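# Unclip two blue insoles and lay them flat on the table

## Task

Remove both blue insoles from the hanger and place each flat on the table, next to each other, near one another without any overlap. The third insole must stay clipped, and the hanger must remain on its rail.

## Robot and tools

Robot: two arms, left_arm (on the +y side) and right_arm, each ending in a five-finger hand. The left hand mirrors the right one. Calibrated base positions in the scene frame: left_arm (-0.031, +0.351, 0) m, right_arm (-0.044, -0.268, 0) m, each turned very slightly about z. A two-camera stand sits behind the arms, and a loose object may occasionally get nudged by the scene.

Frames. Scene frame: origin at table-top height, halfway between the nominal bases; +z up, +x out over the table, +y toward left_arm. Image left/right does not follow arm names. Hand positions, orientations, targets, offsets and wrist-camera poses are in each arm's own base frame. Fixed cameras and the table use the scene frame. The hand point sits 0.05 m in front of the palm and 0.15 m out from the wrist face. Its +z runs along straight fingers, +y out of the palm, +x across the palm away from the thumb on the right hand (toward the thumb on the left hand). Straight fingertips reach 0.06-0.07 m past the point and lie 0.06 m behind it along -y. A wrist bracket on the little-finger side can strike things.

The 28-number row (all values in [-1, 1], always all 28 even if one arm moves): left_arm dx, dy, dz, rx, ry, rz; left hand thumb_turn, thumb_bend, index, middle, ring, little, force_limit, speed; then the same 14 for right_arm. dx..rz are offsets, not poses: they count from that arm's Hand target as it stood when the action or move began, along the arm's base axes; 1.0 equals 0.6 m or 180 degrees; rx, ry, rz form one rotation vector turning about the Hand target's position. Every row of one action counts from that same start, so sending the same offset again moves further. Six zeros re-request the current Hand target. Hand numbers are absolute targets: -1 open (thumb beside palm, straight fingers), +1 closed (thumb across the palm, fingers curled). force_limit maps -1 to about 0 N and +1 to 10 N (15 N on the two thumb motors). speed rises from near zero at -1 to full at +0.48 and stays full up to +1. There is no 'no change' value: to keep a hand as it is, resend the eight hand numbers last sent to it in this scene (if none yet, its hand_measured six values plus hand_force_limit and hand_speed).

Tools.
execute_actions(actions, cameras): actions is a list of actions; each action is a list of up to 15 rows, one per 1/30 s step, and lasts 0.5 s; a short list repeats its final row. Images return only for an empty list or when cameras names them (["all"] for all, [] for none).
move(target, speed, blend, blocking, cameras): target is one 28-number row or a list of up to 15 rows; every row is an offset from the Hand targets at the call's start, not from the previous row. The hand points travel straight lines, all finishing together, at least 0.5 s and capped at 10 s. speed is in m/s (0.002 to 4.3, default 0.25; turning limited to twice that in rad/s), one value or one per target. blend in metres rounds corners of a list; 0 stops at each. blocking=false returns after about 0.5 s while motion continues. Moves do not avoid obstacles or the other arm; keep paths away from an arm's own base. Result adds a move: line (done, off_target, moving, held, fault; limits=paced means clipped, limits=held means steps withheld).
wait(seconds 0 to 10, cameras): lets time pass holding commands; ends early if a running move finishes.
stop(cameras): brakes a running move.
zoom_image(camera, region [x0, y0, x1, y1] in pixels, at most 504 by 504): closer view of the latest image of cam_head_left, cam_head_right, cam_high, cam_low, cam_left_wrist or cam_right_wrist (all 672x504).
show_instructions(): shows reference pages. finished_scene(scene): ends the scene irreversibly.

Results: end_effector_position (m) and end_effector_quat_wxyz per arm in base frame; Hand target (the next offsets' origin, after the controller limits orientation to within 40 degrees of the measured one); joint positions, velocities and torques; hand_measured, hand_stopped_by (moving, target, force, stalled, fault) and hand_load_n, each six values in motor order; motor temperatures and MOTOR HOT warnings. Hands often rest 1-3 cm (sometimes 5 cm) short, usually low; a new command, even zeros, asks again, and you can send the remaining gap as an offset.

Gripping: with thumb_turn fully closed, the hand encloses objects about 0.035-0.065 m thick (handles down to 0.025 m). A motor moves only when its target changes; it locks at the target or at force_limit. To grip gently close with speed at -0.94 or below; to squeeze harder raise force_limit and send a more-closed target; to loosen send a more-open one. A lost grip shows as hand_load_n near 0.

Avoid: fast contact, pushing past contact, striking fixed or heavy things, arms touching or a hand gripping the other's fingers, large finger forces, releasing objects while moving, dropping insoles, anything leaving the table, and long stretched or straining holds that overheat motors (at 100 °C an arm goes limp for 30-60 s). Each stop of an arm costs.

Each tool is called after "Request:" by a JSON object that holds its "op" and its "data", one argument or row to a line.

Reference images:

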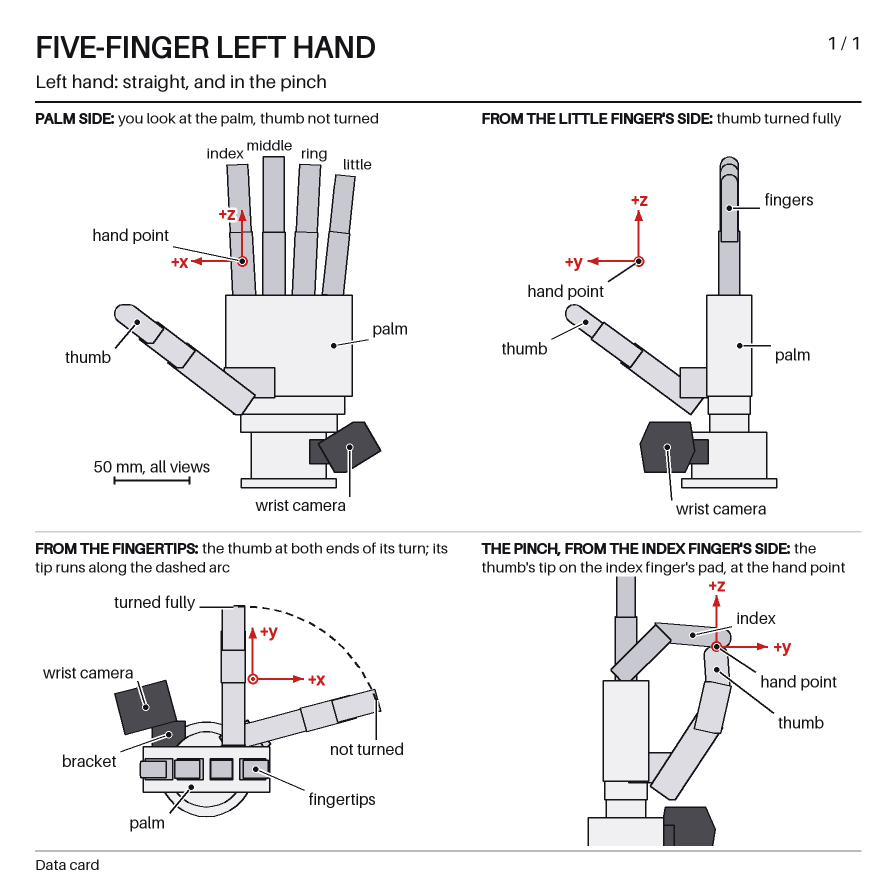

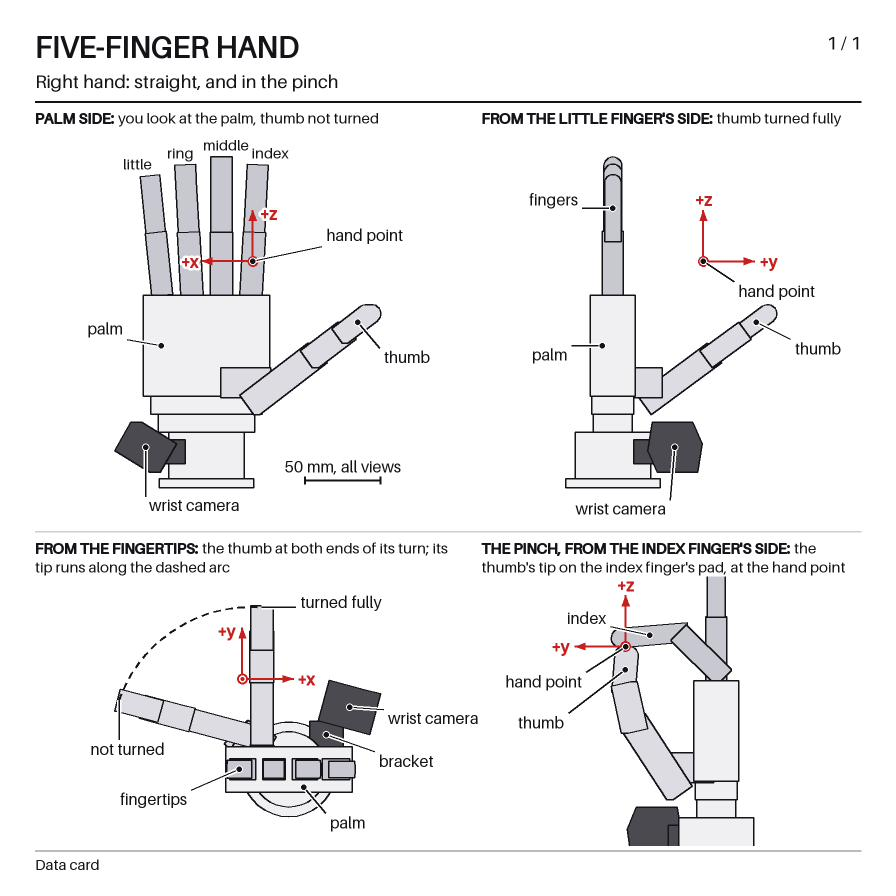

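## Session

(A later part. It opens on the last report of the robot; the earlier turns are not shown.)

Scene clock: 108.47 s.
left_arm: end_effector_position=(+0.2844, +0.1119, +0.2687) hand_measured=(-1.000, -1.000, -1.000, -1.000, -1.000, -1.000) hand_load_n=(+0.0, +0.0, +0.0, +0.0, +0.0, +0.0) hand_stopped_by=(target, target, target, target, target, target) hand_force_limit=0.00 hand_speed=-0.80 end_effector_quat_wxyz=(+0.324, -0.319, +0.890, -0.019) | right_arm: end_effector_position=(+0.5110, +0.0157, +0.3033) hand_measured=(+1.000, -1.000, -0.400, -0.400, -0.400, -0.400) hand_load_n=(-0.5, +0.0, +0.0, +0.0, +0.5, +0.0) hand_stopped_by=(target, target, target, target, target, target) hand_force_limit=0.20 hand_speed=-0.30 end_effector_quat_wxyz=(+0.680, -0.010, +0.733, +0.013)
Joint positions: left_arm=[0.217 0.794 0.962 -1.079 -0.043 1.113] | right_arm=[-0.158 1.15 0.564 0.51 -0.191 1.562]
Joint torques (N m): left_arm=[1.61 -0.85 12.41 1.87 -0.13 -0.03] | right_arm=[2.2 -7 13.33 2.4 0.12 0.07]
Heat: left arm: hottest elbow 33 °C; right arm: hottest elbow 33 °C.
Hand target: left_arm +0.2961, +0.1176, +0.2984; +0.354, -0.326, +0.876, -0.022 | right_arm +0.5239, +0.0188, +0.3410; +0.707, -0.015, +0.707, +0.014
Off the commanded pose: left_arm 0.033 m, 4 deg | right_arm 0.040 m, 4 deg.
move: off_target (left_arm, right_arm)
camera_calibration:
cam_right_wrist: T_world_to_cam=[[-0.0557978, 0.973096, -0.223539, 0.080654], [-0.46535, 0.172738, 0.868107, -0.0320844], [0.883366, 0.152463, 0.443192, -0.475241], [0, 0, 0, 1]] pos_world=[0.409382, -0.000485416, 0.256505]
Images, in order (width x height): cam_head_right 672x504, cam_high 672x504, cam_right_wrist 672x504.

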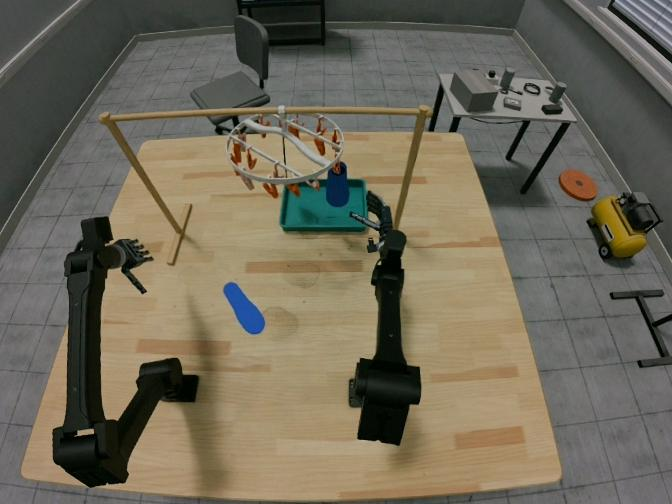

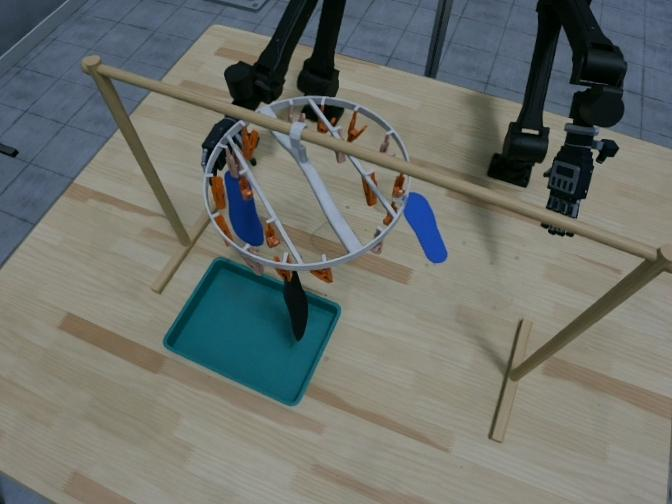

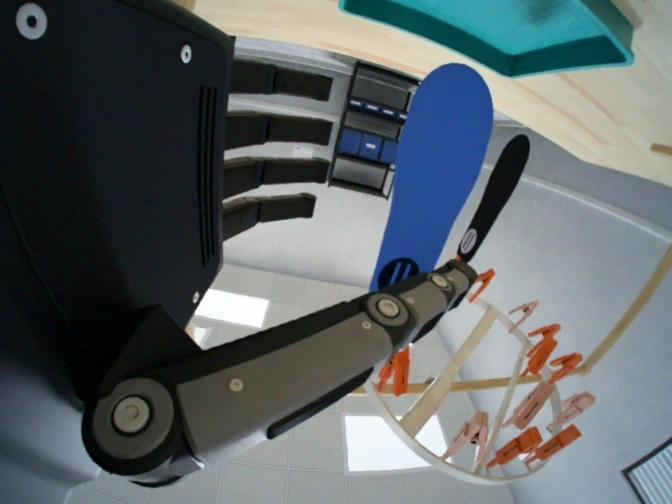

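Request:
{"op": "move", "data": {
  "target": [0,0,0,0,0,0,-1,-1,-1,-1,-1,-1,0,-0.8, 0.143,0.01,0.02,0,0,0,1,-1,-0.4,-0.4,-0.4,-0.4,0.2,-0.3],
  "cameras": ["cam_head_right","cam_right_wrist","cam_high"],
  "speed": 0.15
}}

Scene clock: 110.70 s.
left_arm: end_effector_position=(+0.2844, +0.1119, +0.2687) hand_measured=(-1.000, -1.000, -1.000, -1.000, -1.000, -1.000) hand_load_n=(+0.0, +0.0, +0.0, +0.0, +0.0, +0.0) hand_stopped_by=(target, target, target, target, target, target) hand_force_limit=0.00 hand_speed=-0.80 end_effector_quat_wxyz=(+0.324, -0.319, +0.890, -0.019) | right_arm: end_effector_position=(+0.5967, +0.0213, +0.3184) hand_measured=(+1.000, -1.000, -0.400, -0.400, -0.400, -0.400) hand_load_n=(+0.0, +0.0, +0.0, +0.0, +0.0, +0.0) hand_stopped_by=(target, target, target, target, target, target) hand_force_limit=0.20 hand_speed=-0.30 end_effector_quat_wxyz=(+0.684, -0.012, +0.730, +0.013)
Joint positions: left_arm=[0.217 0.794 0.962 -1.079 -0.043 1.113] | right_arm=[-0.112 1.369 0.788 0.516 -0.147 1.563]
Joint torques (N m): left_arm=[1.61 -0.79 12.44 1.87 -0.12 -0.04] | right_arm=[2.37 -10.99 13.45 2.15 0.14 0.05]
Heat: left arm: hottest elbow 33 °C; right arm: hottest elbow 33 °C.
Hand target: left_arm +0.2961, +0.1176, +0.2984; +0.354, -0.326, +0.876, -0.022 | right_arm +0.6097, +0.0248, +0.3530; +0.707, -0.015, +0.707, +0.014
Off the commanded pose: left_arm 0.033 m, 4 deg | right_arm 0.037 m, 4 deg.
move: off_target (left_arm, right_arm)
camera_calibration:
cam_right_wrist: T_world_to_cam=[[-0.0549993, 0.972154, -0.227797, 0.0843293], [-0.474042, 0.175368, 0.862861, 0.000505697], [0.878783, 0.155442, 0.451197, -0.558365], [0, 0, 0, 1]] pos_world=[0.495559, 0.00472355, 0.270706]
Images, in order (width x height): cam_head_right 672x504, cam_high 672x504, cam_right_wrist 672x504.

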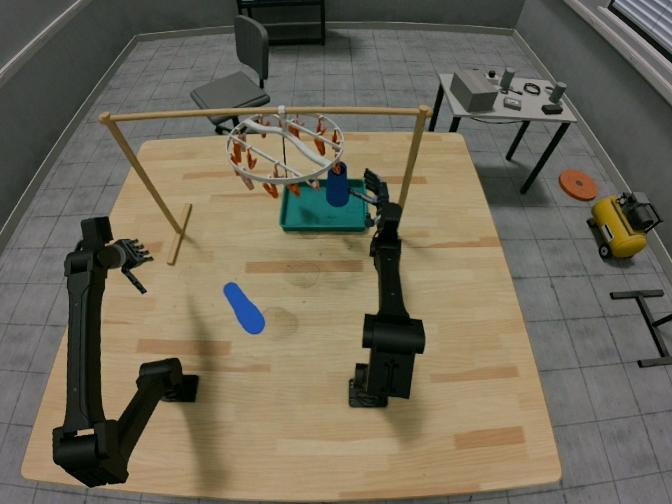

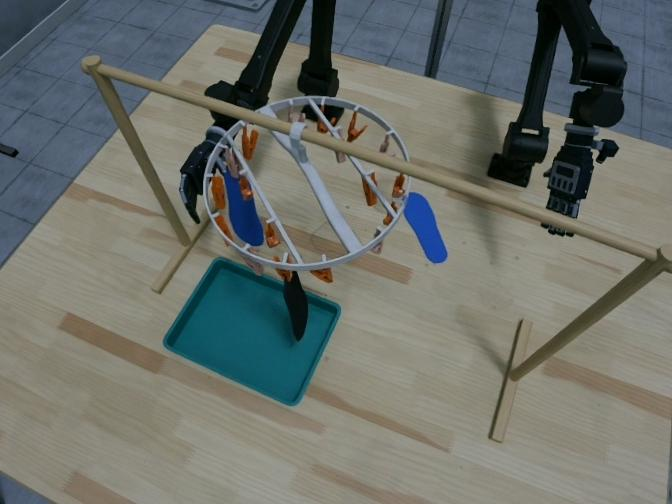

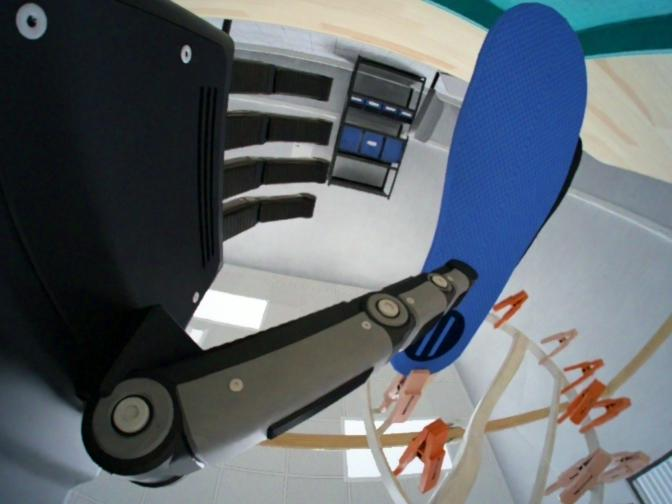

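Request:
{"op": "move", "data": {
  "target": [0,0,0,0,0,0,-1,-1,-1,-1,-1,-1,0,-0.8, 0,0.1,-0.015,0,0,0,1,-1,-0.4,-0.4,-0.4,-0.4,0.2,-0.3],
  "cameras": ["cam_low","cam_right_wrist","cam_high"],
  "speed": 0.1
}}

Scene clock: 112.90 s.
left_arm: end_effector_position=(+0.2844, +0.1119, +0.2687) hand_measured=(-1.000, -1.000, -1.000, -1.000, -1.000, -1.000) hand_load_n=(+0.0, +0.0, +0.0, +0.0, +0.0, +0.0) hand_stopped_by=(target, target, target, target, target, target) hand_force_limit=0.00 hand_speed=-0.80 end_effector_quat_wxyz=(+0.324, -0.319, +0.890, -0.019) | right_arm: end_effector_position=(+0.6012, +0.0792, +0.3154) hand_measured=(+1.000, -1.000, -0.400, -0.400, -0.400, -0.400) hand_load_n=(+0.0, +0.0, +0.0, +0.0, +0.0, +0.0) hand_stopped_by=(target, target, target, target, target, target) hand_force_limit=0.20 hand_speed=-0.30 end_effector_quat_wxyz=(+0.685, -0.015, +0.728, +0.009)
Joint positions: left_arm=[0.217 0.794 0.962 -1.079 -0.043 1.113] | right_arm=[0.031 1.382 0.788 0.533 -0.003 1.564]
Joint torques (N m): left_arm=[1.61 -0.79 12.42 1.84 -0.12 -0.03] | right_arm=[1.67 -10.93 11.93 2.59 0.18 0.03]
Heat: left arm: hottest elbow 33 °C; right arm: hottest elbow 33 °C.
Hand target: left_arm +0.2961, +0.1176, +0.2984; +0.354, -0.326, +0.876, -0.022 | right_arm +0.6097, +0.0847, +0.3440; +0.707, -0.015, +0.707, +0.014
Off the commanded pose: left_arm 0.033 m, 4 deg | right_arm 0.030 m, 3 deg.
move: off_target (left_arm, right_arm)
camera_calibration:
cam_right_wrist: T_world_to_cam=[[-0.0532858, 0.970316, -0.235898, 0.0292269], [-0.478106, 0.182607, 0.85911, -0.00180598], [0.876684, 0.158563, 0.454183, -0.569937], [0, 0, 0, 1]] pos_world=[0.500349, 0.0623411, 0.267302]
Images, in order (width x height): cam_high 672x504, cam_low 672x504, cam_right_wrist 672x504.

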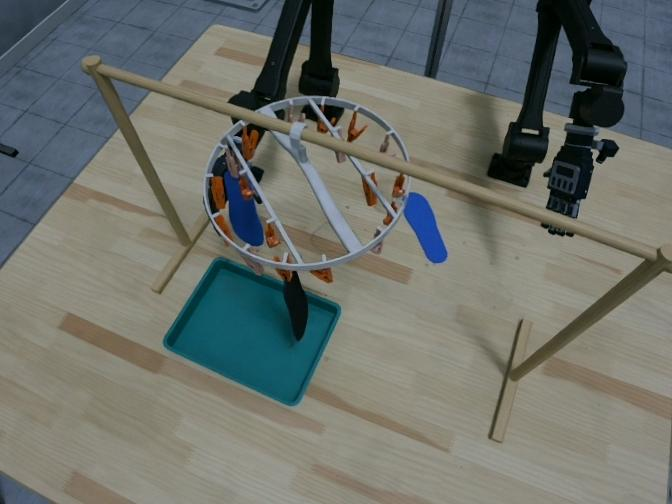

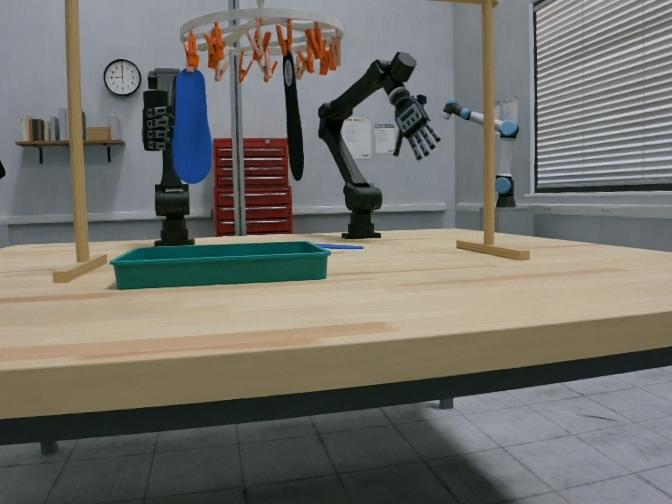

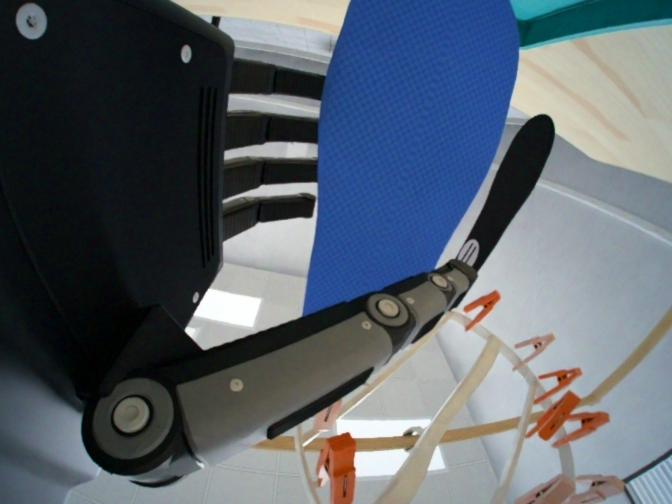

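Request:
{"op": "move", "data": {
  "target": [
    [0,0,0,0,0,0,-1,-1,-1,-1,-1,-1,0,-0.8, 0,0,0,0,0,0,1,-0.25,0,0,0,0,-0.5,-0.7],
    [0,0,0,0,0,0,-1,-1,-1,-1,-1,-1,0,-0.8, 0,0,0,0,0,0,1,0.6,0.35,0.35,0.15,0.15,-0.3,-0.9],
    [0,0,0,0,0,0,-1,-1,-1,-1,-1,-1,0,-0.8, 0,0,0,0,0,0,1,0.65,0.5,0.5,0.15,0.15,0.2,-0.9]
  ],
  "cameras": ["cam_low","cam_right_wrist","cam_high"]
}}

Scene clock: 117.63 s.
left_arm: end_effector_position=(+0.2844, +0.1119, +0.2687) hand_measured=(-1.000, -1.000, -1.000, -1.000, -1.000, -1.000) hand_load_n=(+0.0, +0.0, +0.0, +0.0, +0.0, +0.0) hand_stopped_by=(target, target, target, target, target, target) hand_force_limit=0.00 hand_speed=-0.80 end_effector_quat_wxyz=(+0.324, -0.319, +0.890, -0.019) | right_arm: end_effector_position=(+0.6011, +0.0801, +0.3154) hand_measured=(+1.000, -0.130, +0.228, +0.200, +0.150, +0.150) hand_load_n=(-0.5, +9.0, +7.5, +7.5, +0.0, +0.0) hand_stopped_by=(target, force, force, force, target, target) hand_force_limit=0.20 hand_speed=-0.90 end_effector_quat_wxyz=(+0.685, -0.016, +0.728, +0.010)
Joint positions: left_arm=[0.217 0.794 0.962 -1.079 -0.043 1.113] | right_arm=[0.032 1.382 0.788 0.533 -0.003 1.564]
Joint torques (N m): left_arm=[1.61 -0.97 12.44 1.85 -0.12 -0.03] | right_arm=[1.85 -10.81 12.07 2.51 0.12 0.05]
Heat: left arm: hottest elbow 33 °C; right arm: hottest elbow 33 °C.
Hand target: left_arm +0.2961, +0.1176, +0.2984; +0.354, -0.326, +0.876, -0.022 | right_arm +0.6097, +0.0848, +0.3440; +0.707, -0.015, +0.707, +0.014
Off the commanded pose: left_arm 0.033 m, 4 deg | right_arm 0.030 m, 3 deg.
move: off_target (left_arm, right_arm); target 2's new numbers were sent with right_arm's hand 0.030 m and 3 deg from that target; target 3's new numbers were sent with right_arm's hand 0.030 m and 3 deg from that target
camera_calibration:
cam_right_wrist: T_world_to_cam=[[-0.0548544, 0.970231, -0.235888, 0.0293291], [-0.47841, 0.181823, 0.859106, -0.00177955], [0.876421, 0.159977, 0.454195, -0.56992], [0, 0, 0, 1]] pos_world=[0.500248, 0.0630417, 0.267302]
Images, in order (width x height): cam_high 672x504, cam_low 672x504, cam_right_wrist 672x504.

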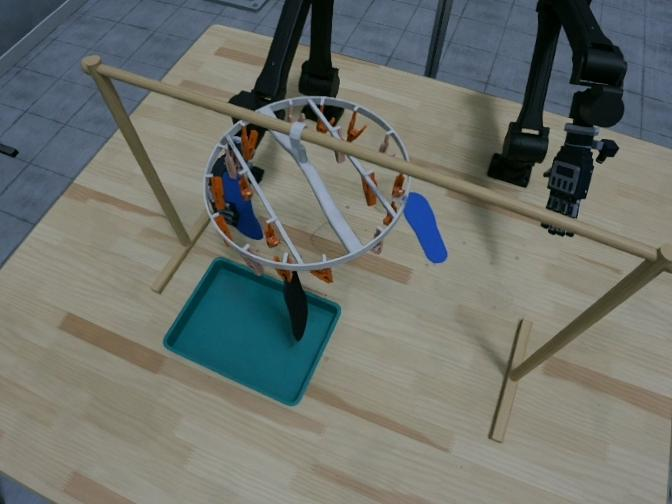

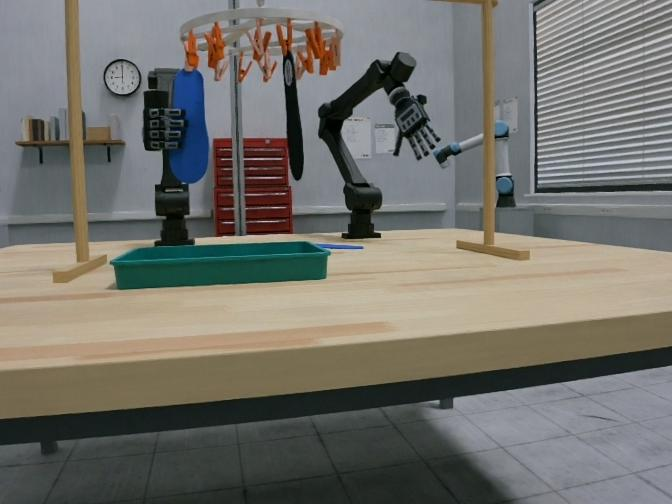

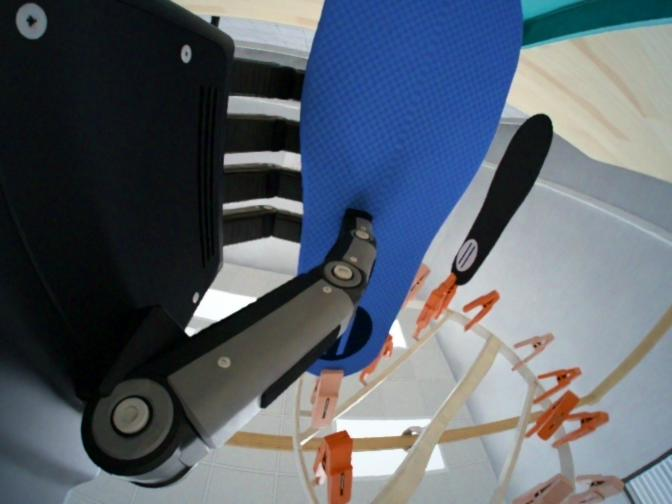

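Request:
{"op": "move", "data": {
  "target": [0,0,0,0,0,0,-1,-1,-1,-1,-1,-1,0,-0.8, 0,-0.05,-0.23,0,0,0,1,0.65,0.5,0.5,0.15,0.15,0.2,-0.9],
  "cameras": ["cam_low","cam_right_wrist","cam_high"],
  "speed": 0.12
}}

Scene clock: 119.90 s.
left_arm: end_effector_position=(+0.2844, +0.1119, +0.2687) hand_measured=(-1.000, -1.000, -1.000, -1.000, -1.000, -1.000) hand_load_n=(+0.0, +0.0, +0.0, +0.0, +0.0, +0.0) hand_stopped_by=(target, target, target, target, target, target) hand_force_limit=0.00 hand_speed=-0.80 end_effector_quat_wxyz=(+0.324, -0.319, +0.890, -0.019) | right_arm: end_effector_position=(+0.6034, +0.0800, +0.2624) hand_measured=(+1.000, -0.130, +0.228, +0.200, +0.150, +0.150) hand_load_n=(+0.5, +9.0, +9.0, +7.5, +0.0, +0.0) hand_stopped_by=(target, force, force, force, target, target) hand_force_limit=0.20 hand_speed=-0.90 end_effector_quat_wxyz=(+0.744, -0.027, +0.666, +0.036)
Joint positions: left_arm=[0.217 0.794 0.962 -1.079 -0.043 1.113] | right_arm=[0.009 1.633 0.718 1.026 -0.079 1.589]
Joint torques (N m): left_arm=[1.73 -0.85 12.42 1.85 -0.12 -0.03] | right_arm=[-1.96 -8.47 3.89 0.81 0.38 -0.24]
Heat: left arm: hottest elbow 33 °C; right arm: hottest elbow 33 °C.
Hand target: left_arm +0.2961, +0.1176, +0.2984; +0.354, -0.326, +0.876, -0.022 | right_arm +0.6097, +0.0548, +0.2060; +0.707, -0.015, +0.707, +0.014
Off the commanded pose: left_arm 0.033 m, 4 deg | right_arm 0.062 m, 7 deg.
move: off_target (left_arm, right_arm)
camera_calibration:
cam_right_wrist: T_world_to_cam=[[-0.0676887, 0.973002, -0.220648, 0.0206162], [-0.626027, 0.130781, 0.768757, 0.161754], [0.776858, 0.190168, 0.600273, -0.528502], [0, 0, 0, 1]] pos_world=[0.513229, 0.0592902, 0.197445]
Images, in order (width x height): cam_high 672x504, cam_low 672x504, cam_right_wrist 672x504.

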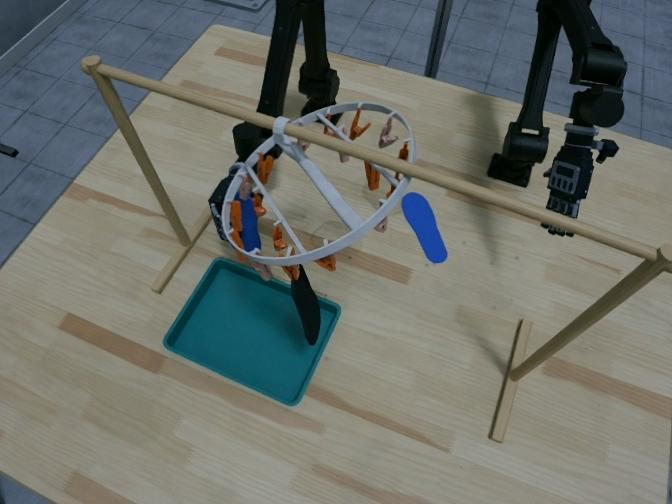

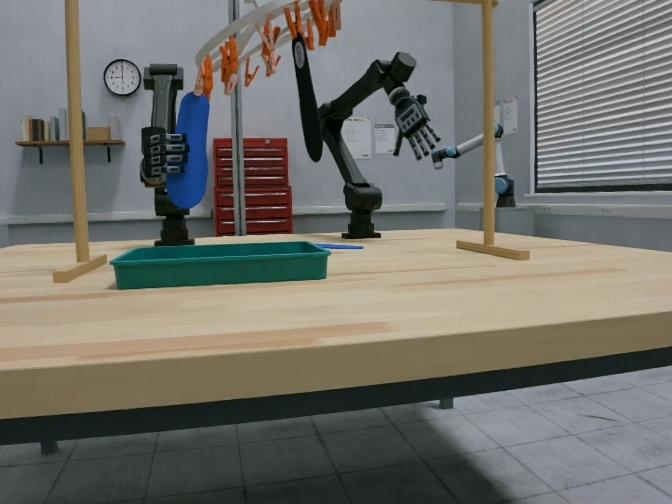

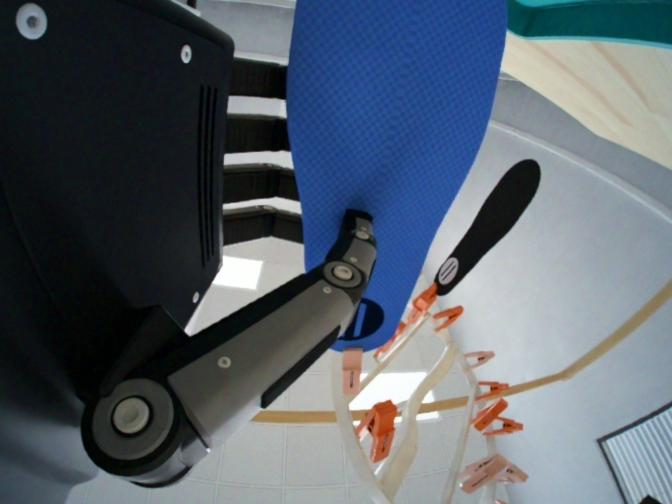

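Request:
{"op": "move", "data": {
  "target": [0,0,0,0,0,0,-1,-1,-1,-1,-1,-1,0,-0.8, -0.08,-0.08,-0.07,0,0,0,1,0.65,0.5,0.5,0.15,0.15,0.2,-0.9],
  "cameras": ["cam_low","cam_right_wrist","cam_high"],
  "speed": 0.12
}}

Scene clock: 122.03 s.
left_arm: end_effector_position=(+0.2844, +0.1119, +0.2687) hand_measured=(-1.000, -1.000, -1.000, -1.000, -1.000, -1.000) hand_load_n=(+0.0, +0.0, +0.0, +0.0, +0.0, +0.0) hand_stopped_by=(target, target, target, target, target, target) hand_force_limit=0.00 hand_speed=-0.80 end_effector_quat_wxyz=(+0.324, -0.319, +0.890, -0.019) | right_arm: end_effector_position=(+0.5541, +0.0093, +0.1438) hand_measured=(+1.000, -0.130, +0.228, +0.200, +0.150, +0.150) hand_load_n=(-0.5, +8.5, +7.5, +7.5, +0.0, +0.0) hand_stopped_by=(target, force, force, force, target, target) hand_force_limit=0.20 hand_speed=-0.90 end_effector_quat_wxyz=(+0.686, -0.009, +0.727, +0.021)
Joint positions: left_arm=[0.217 0.794 0.962 -1.079 -0.043 1.113] | right_arm=[-0.159 1.774 0.542 1.174 -0.201 1.577]
Joint torques (N m): left_arm=[1.67 -0.85 12.44 1.87 -0.12 -0.03] | right_arm=[0.5 -12.98 6.11 2.45 -0.08 -0.14]
Heat: left arm: hottest elbow 33 °C; right arm: hottest elbow 33 °C.
Hand target: left_arm +0.2961, +0.1176, +0.2984; +0.354, -0.326, +0.876, -0.022 | right_arm +0.5617, +0.0067, +0.1640; +0.707, -0.015, +0.707, +0.014
Off the commanded pose: left_arm 0.033 m, 4 deg | right_arm 0.022 m, 3 deg.
move: off_target (left_arm, right_arm)
camera_calibration:
cam_right_wrist: T_world_to_cam=[[-0.0587131, 0.9756, -0.211561, 0.0535457], [-0.481699, 0.157935, 0.861988, 0.137707], [0.874368, 0.152519, 0.460673, -0.439129], [0, 0, 0, 1]] pos_world=[0.453438, -0.00701242, 0.0949209]
Images, in order (width x height): cam_high 672x504, cam_low 672x504, cam_right_wrist 672x504.

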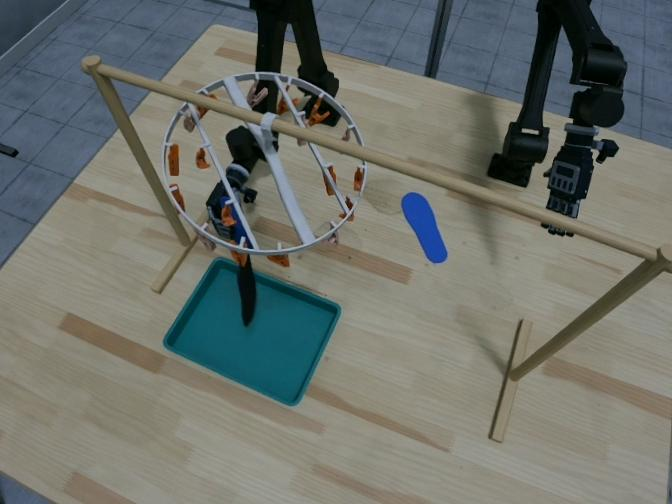

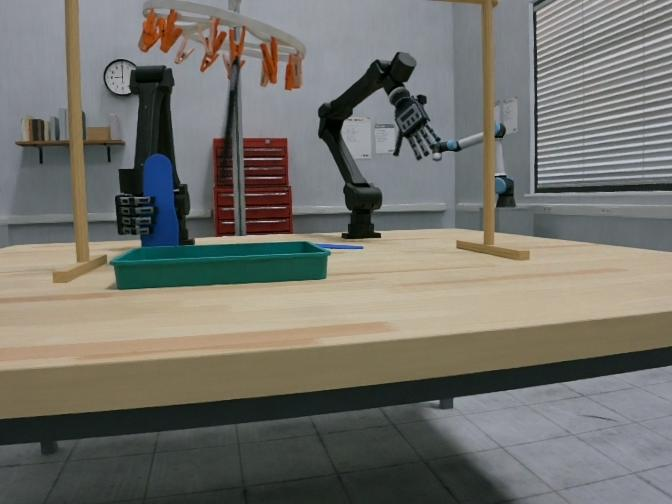

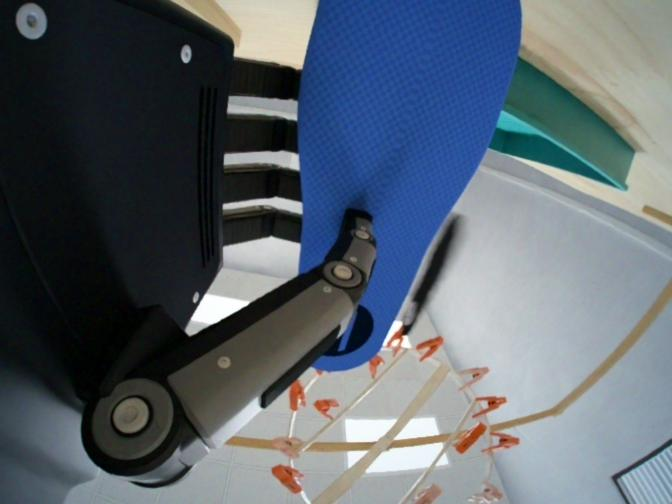

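Request:
{"op": "move", "data": {
  "target": [
    [0,0,0,0,0,0,-1,-1,-1,-1,-1,-1,0,-0.8, -0.25,0.07,0.21,0,0,0,1,0.65,0.5,0.5,0.15,0.15,0.2,-0.9],
    [0,0,0,0,0,0,-1,-1,-1,-1,-1,-1,0,-0.8, -0.336,0.405,0.093,-0.163,0.479,0.143,1,0.65,0.5,0.5,0.15,0.15,0.2,-0.9],
    [0,0,0,0,0,0,-1,-1,-1,-1,-1,-1,0,-0.8, -0.308,0.589,-0.057,-0.163,0.479,0.143,1,0.65,0.5,0.5,0.15,0.15,0.2,-0.9]
  ],
  "cameras": ["all"],
  "speed": 0.25,
  "blend": 0.03
}}

Scene clock: 129.00 s.
left_arm: end_effector_position=(+0.2844, +0.1119, +0.2687) hand_measured=(-1.000, -1.000, -1.000, -1.000, -1.000, -1.000) hand_load_n=(+0.0, +0.0, +0.0, +0.0, +0.0, +0.0) hand_stopped_by=(target, target, target, target, target, target) hand_force_limit=0.00 hand_speed=-0.80 end_effector_quat_wxyz=(+0.324, -0.319, +0.890, -0.019) | right_arm: end_effector_position=(+0.3604, +0.3423, +0.1084) hand_measured=(+1.000, -0.130, +0.228, +0.200, +0.150, +0.150) hand_load_n=(+0.0, +8.5, +8.0, +8.0, +0.0, +0.0) hand_stopped_by=(target, force, force, force, target, target) hand_force_limit=0.20 hand_speed=-0.90 end_effector_quat_wxyz=(-0.032, -0.302, +0.953, -0.010)
Joint positions: left_arm=[0.217 0.794 0.962 -1.079 -0.043 1.113] | right_arm=[0.64 1.647 1.314 -1.305 -0.003 1.597]
Joint torques (N m): left_arm=[1.67 -0.85 12.42 1.89 -0.12 -0.03] | right_arm=[1.79 -14.62 12.19 0.51 0.08 0.01]
Heat: left arm: hottest elbow 34 °C; right arm: hottest elbow 33 °C.
Hand target: left_arm +0.2961, +0.1176, +0.2984; +0.354, -0.326, +0.876, -0.022 | right_arm +0.3769, +0.3601, +0.1298; -0.001, -0.303, +0.953, +0.000
Off the commanded pose: left_arm 0.033 m, 4 deg | right_arm 0.032 m, 4 deg.
move: off_target (left_arm, right_arm)
camera_calibration:
cam_left_wrist: T_world_to_cam=[[0.407405, -0.907935, 0.0983649, -0.0431942], [-0.893918, -0.418505, -0.16051, 0.346919], [0.186899, -0.0225377, -0.982121, 0.33032], [0, 0, 0, 1]] pos_world=[0.265978, 0.113414, 0.384346]
cam_right_wrist: T_world_to_cam=[[-0.747707, 0.663662, 0.022067, 0.0395062], [0.595175, 0.655071, 0.465456, -0.492971], [0.29445, 0.361159, -0.884796, -0.0208796], [0, 0, 0, 1]] pos_world=[0.329091, 0.304253, 0.21011]

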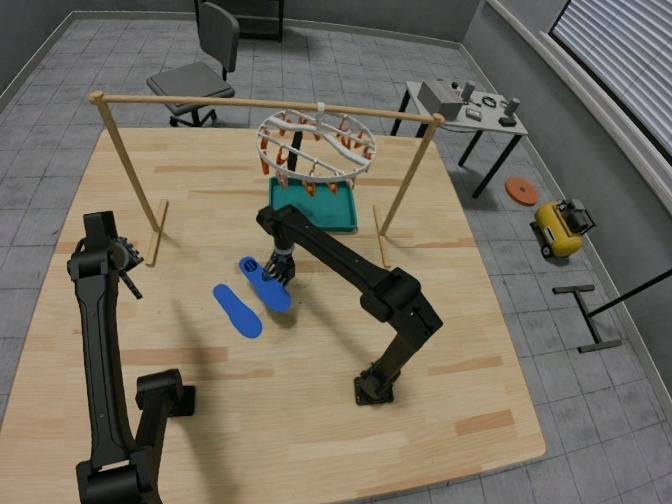

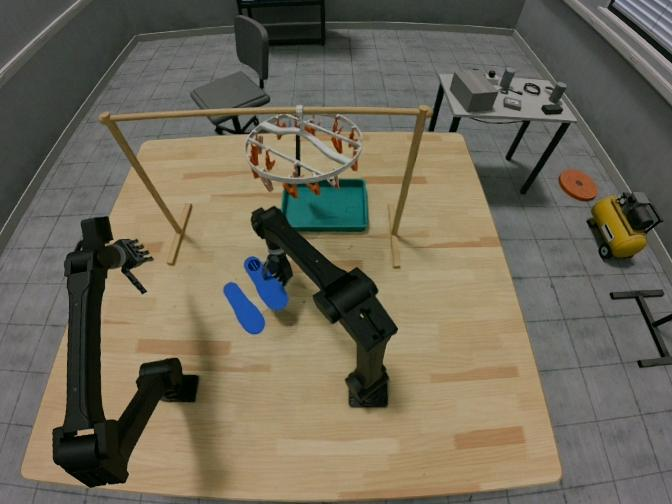

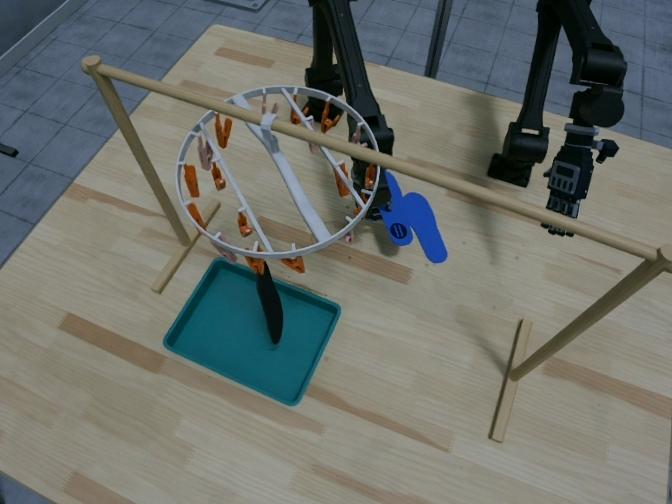

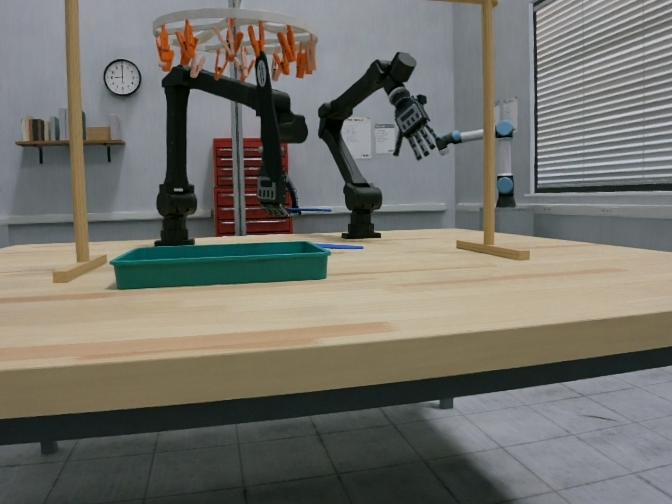

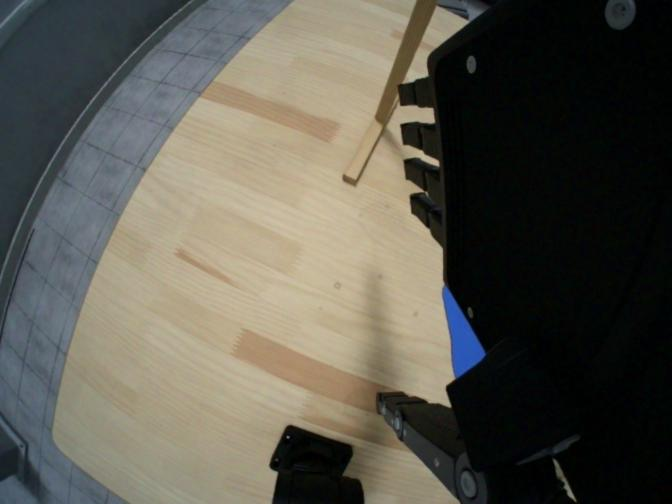

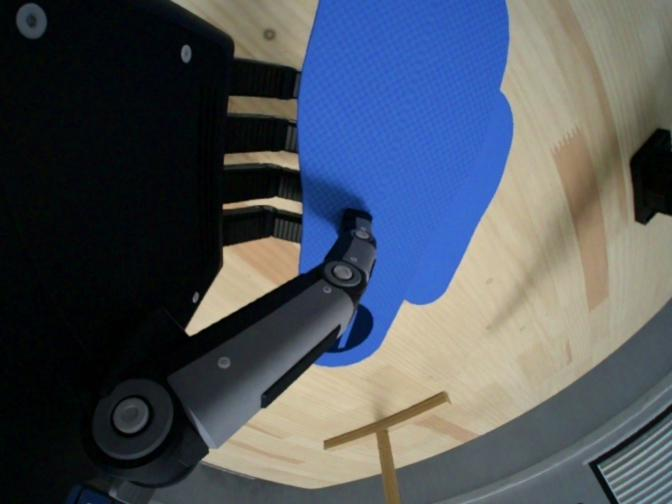

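Request:
{"op": "move", "data": {
  "target": [0,0,0,0,0,0,-1,-1,-1,-1,-1,-1,0,-0.8, 0,0,-0.14,0,0,0,1,0.65,0.5,0.5,0.15,0.15,0.2,-0.9],
  "cameras": ["cam_head_left","cam_low","cam_right_wrist"],
  "speed": 0.12
}}

Scene clock: 130.97 s.
left_arm: end_effector_position=(+0.2844, +0.1119, +0.2687) hand_measured=(-1.000, -1.000, -1.000, -1.000, -1.000, -1.000) hand_load_n=(+0.0, +0.0, +0.0, +0.0, +0.0, +0.0) hand_stopped_by=(target, target, target, target, target, target) hand_force_limit=0.00 hand_speed=-0.80 end_effector_quat_wxyz=(+0.324, -0.319, +0.890, -0.019) | right_arm: end_effector_position=(+0.3728, +0.3515, +0.0403) hand_measured=(+1.000, -0.130, +0.228, +0.200, +0.150, +0.150) hand_load_n=(-0.5, +8.5, +8.0, +8.0, +0.0, +0.0) hand_stopped_by=(target, force, force, force, target, target) hand_force_limit=0.20 hand_speed=-0.90 end_effector_quat_wxyz=(-0.013, -0.302, +0.953, -0.003)
Joint positions: left_arm=[0.217 0.794 0.962 -1.079 -0.043 1.113] | right_arm=[0.64 1.731 1.228 -1.095 -0.003 1.597]
Joint torques (N m): left_arm=[1.61 -0.91 12.41 1.87 -0.12 -0.03] | right_arm=[1.67 -15.91 8.16 0.62 0.08 0]
Heat: left arm: hottest elbow 34 °C; right arm: hottest elbow 33 °C.
Hand target: left_arm +0.2961, +0.1176, +0.2984; +0.354, -0.326, +0.876, -0.022 | right_arm +0.3769, +0.3601, +0.0458; -0.001, -0.303, +0.953, +0.000
Off the commanded pose: left_arm 0.033 m, 4 deg | right_arm 0.011 m, 2 deg.
move: off_target (left_arm, right_arm)
camera_calibration:
cam_right_wrist: T_world_to_cam=[[-0.748018, 0.663534, 0.0138299, 0.0447199], [0.579808, 0.643209, 0.500104, -0.466293], [0.322941, 0.382106, -0.865855, -0.106803], [0, 0, 0, 1]] pos_world=[0.338303, 0.311061, 0.1401]
Images, in order (width x height): cam_head_left 672x504, cam_low 672x504, cam_right_wrist 672x504.

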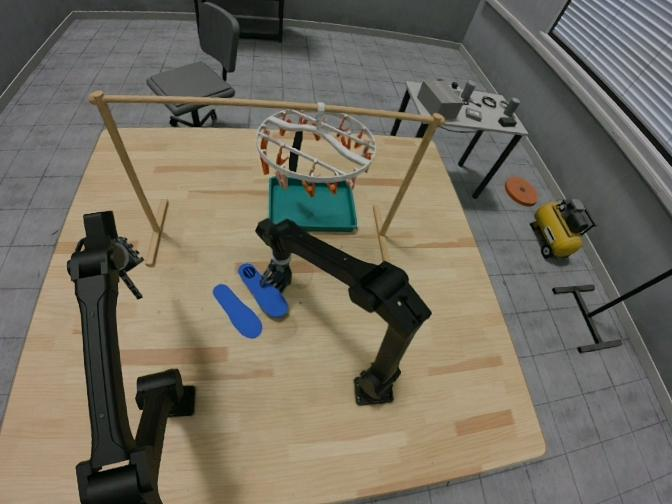

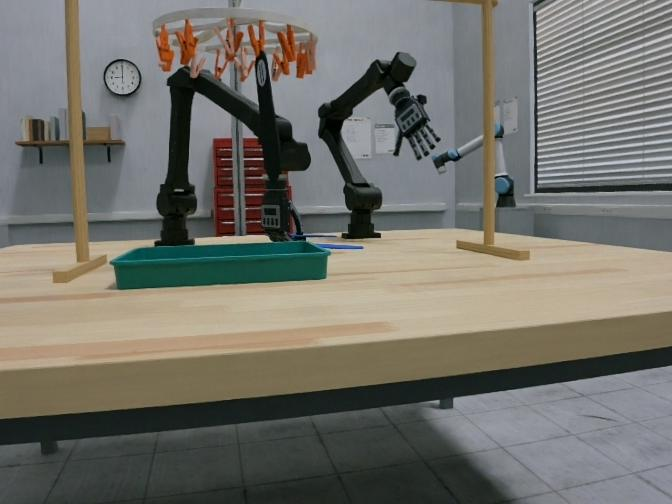

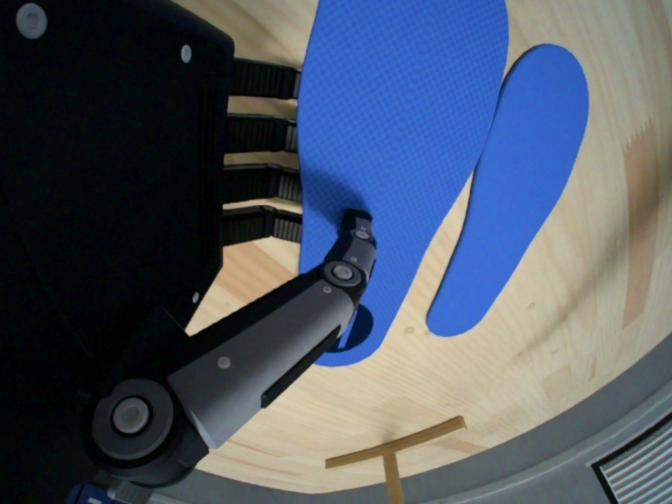

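Request:
{"op": "move", "data": {
  "target": [0,0,0,0,0,0,-1,-1,-1,-1,-1,-1,0,-0.8, 0,0,-0.045,0,0,0,1,0.65,0.5,0.5,0.15,0.15,0.2,-0.9],
  "cameras": ["cam_low","cam_right_wrist"],
  "speed": 0.06
}}

Scene clock: 132.30 s.
left_arm: end_effector_position=(+0.2844, +0.1119, +0.2687) hand_measured=(-1.000, -1.000, -1.000, -1.000, -1.000, -1.000) hand_load_n=(+0.0, +0.0, +0.0, +0.0, +0.0, +0.0) hand_stopped_by=(target, target, target, target, target, target) hand_force_limit=0.00 hand_speed=-0.80 end_effector_quat_wxyz=(+0.324, -0.319, +0.890, -0.019) | right_arm: end_effector_position=(+0.3751, +0.3521, +0.0194) hand_measured=(+1.000, -0.130, +0.228, +0.200, +0.150, +0.150) hand_load_n=(-0.5, +9.0, +7.5, +8.0, -1.5, +0.0) hand_stopped_by=(target, force, force, force, target, target) hand_force_limit=0.20 hand_speed=-0.90 end_effector_quat_wxyz=(-0.008, -0.301, +0.954, -0.002)
Joint positions: left_arm=[0.217 0.794 0.962 -1.079 -0.043 1.113] | right_arm=[0.638 1.757 1.2 -1.03 -0.002 1.597]
Joint torques (N m): left_arm=[1.61 -0.91 12.45 1.88 -0.12 -0.03] | right_arm=[1.55 -14.68 7.5 0.69 0.07 0.01]
Heat: left arm: hottest elbow 34 °C; right arm: hottest elbow 33 °C.
Hand target: left_arm +0.2961, +0.1176, +0.2984; +0.354, -0.326, +0.876, -0.022 | right_arm +0.3769, +0.3602, +0.0188; -0.001, -0.303, +0.953, +0.000
Off the commanded pose: left_arm 0.033 m, 4 deg | right_arm 0.008 m, 1 deg.
move: off_target (left_arm)
camera_calibration:
cam_right_wrist: T_world_to_cam=[[-0.747151, 0.664566, 0.0108598, 0.0457303], [0.576035, 0.639294, 0.5094, -0.454912], [0.331587, 0.386854, -0.860462, -0.130872], [0, 0, 0, 1]] pos_world=[0.339608, 0.31106, 0.118625]
Images, in order (width x height): cam_low 672x504, cam_right_wrist 672x504.

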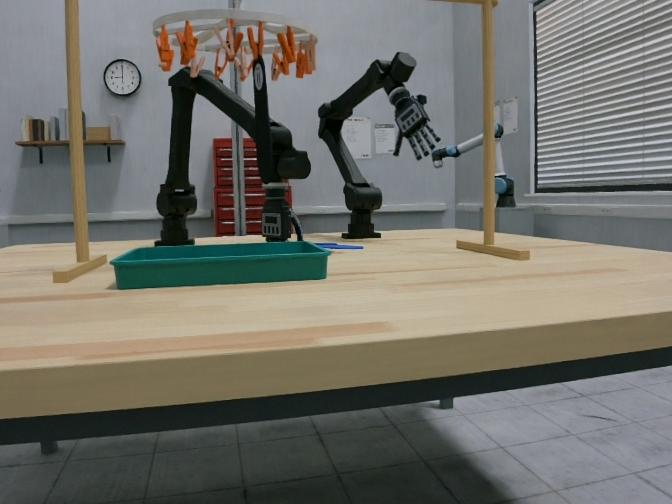

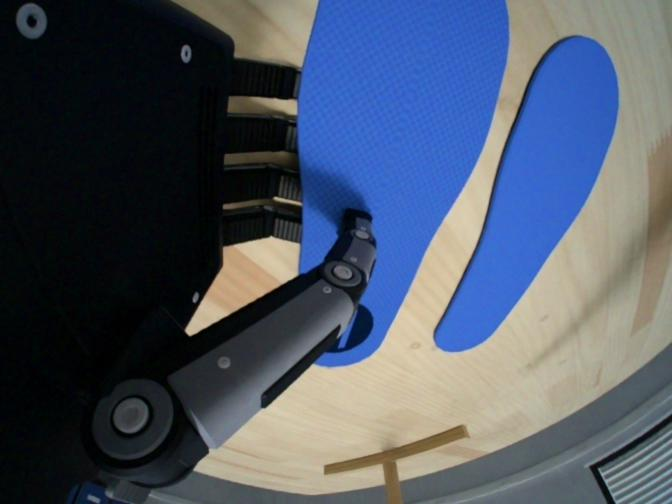

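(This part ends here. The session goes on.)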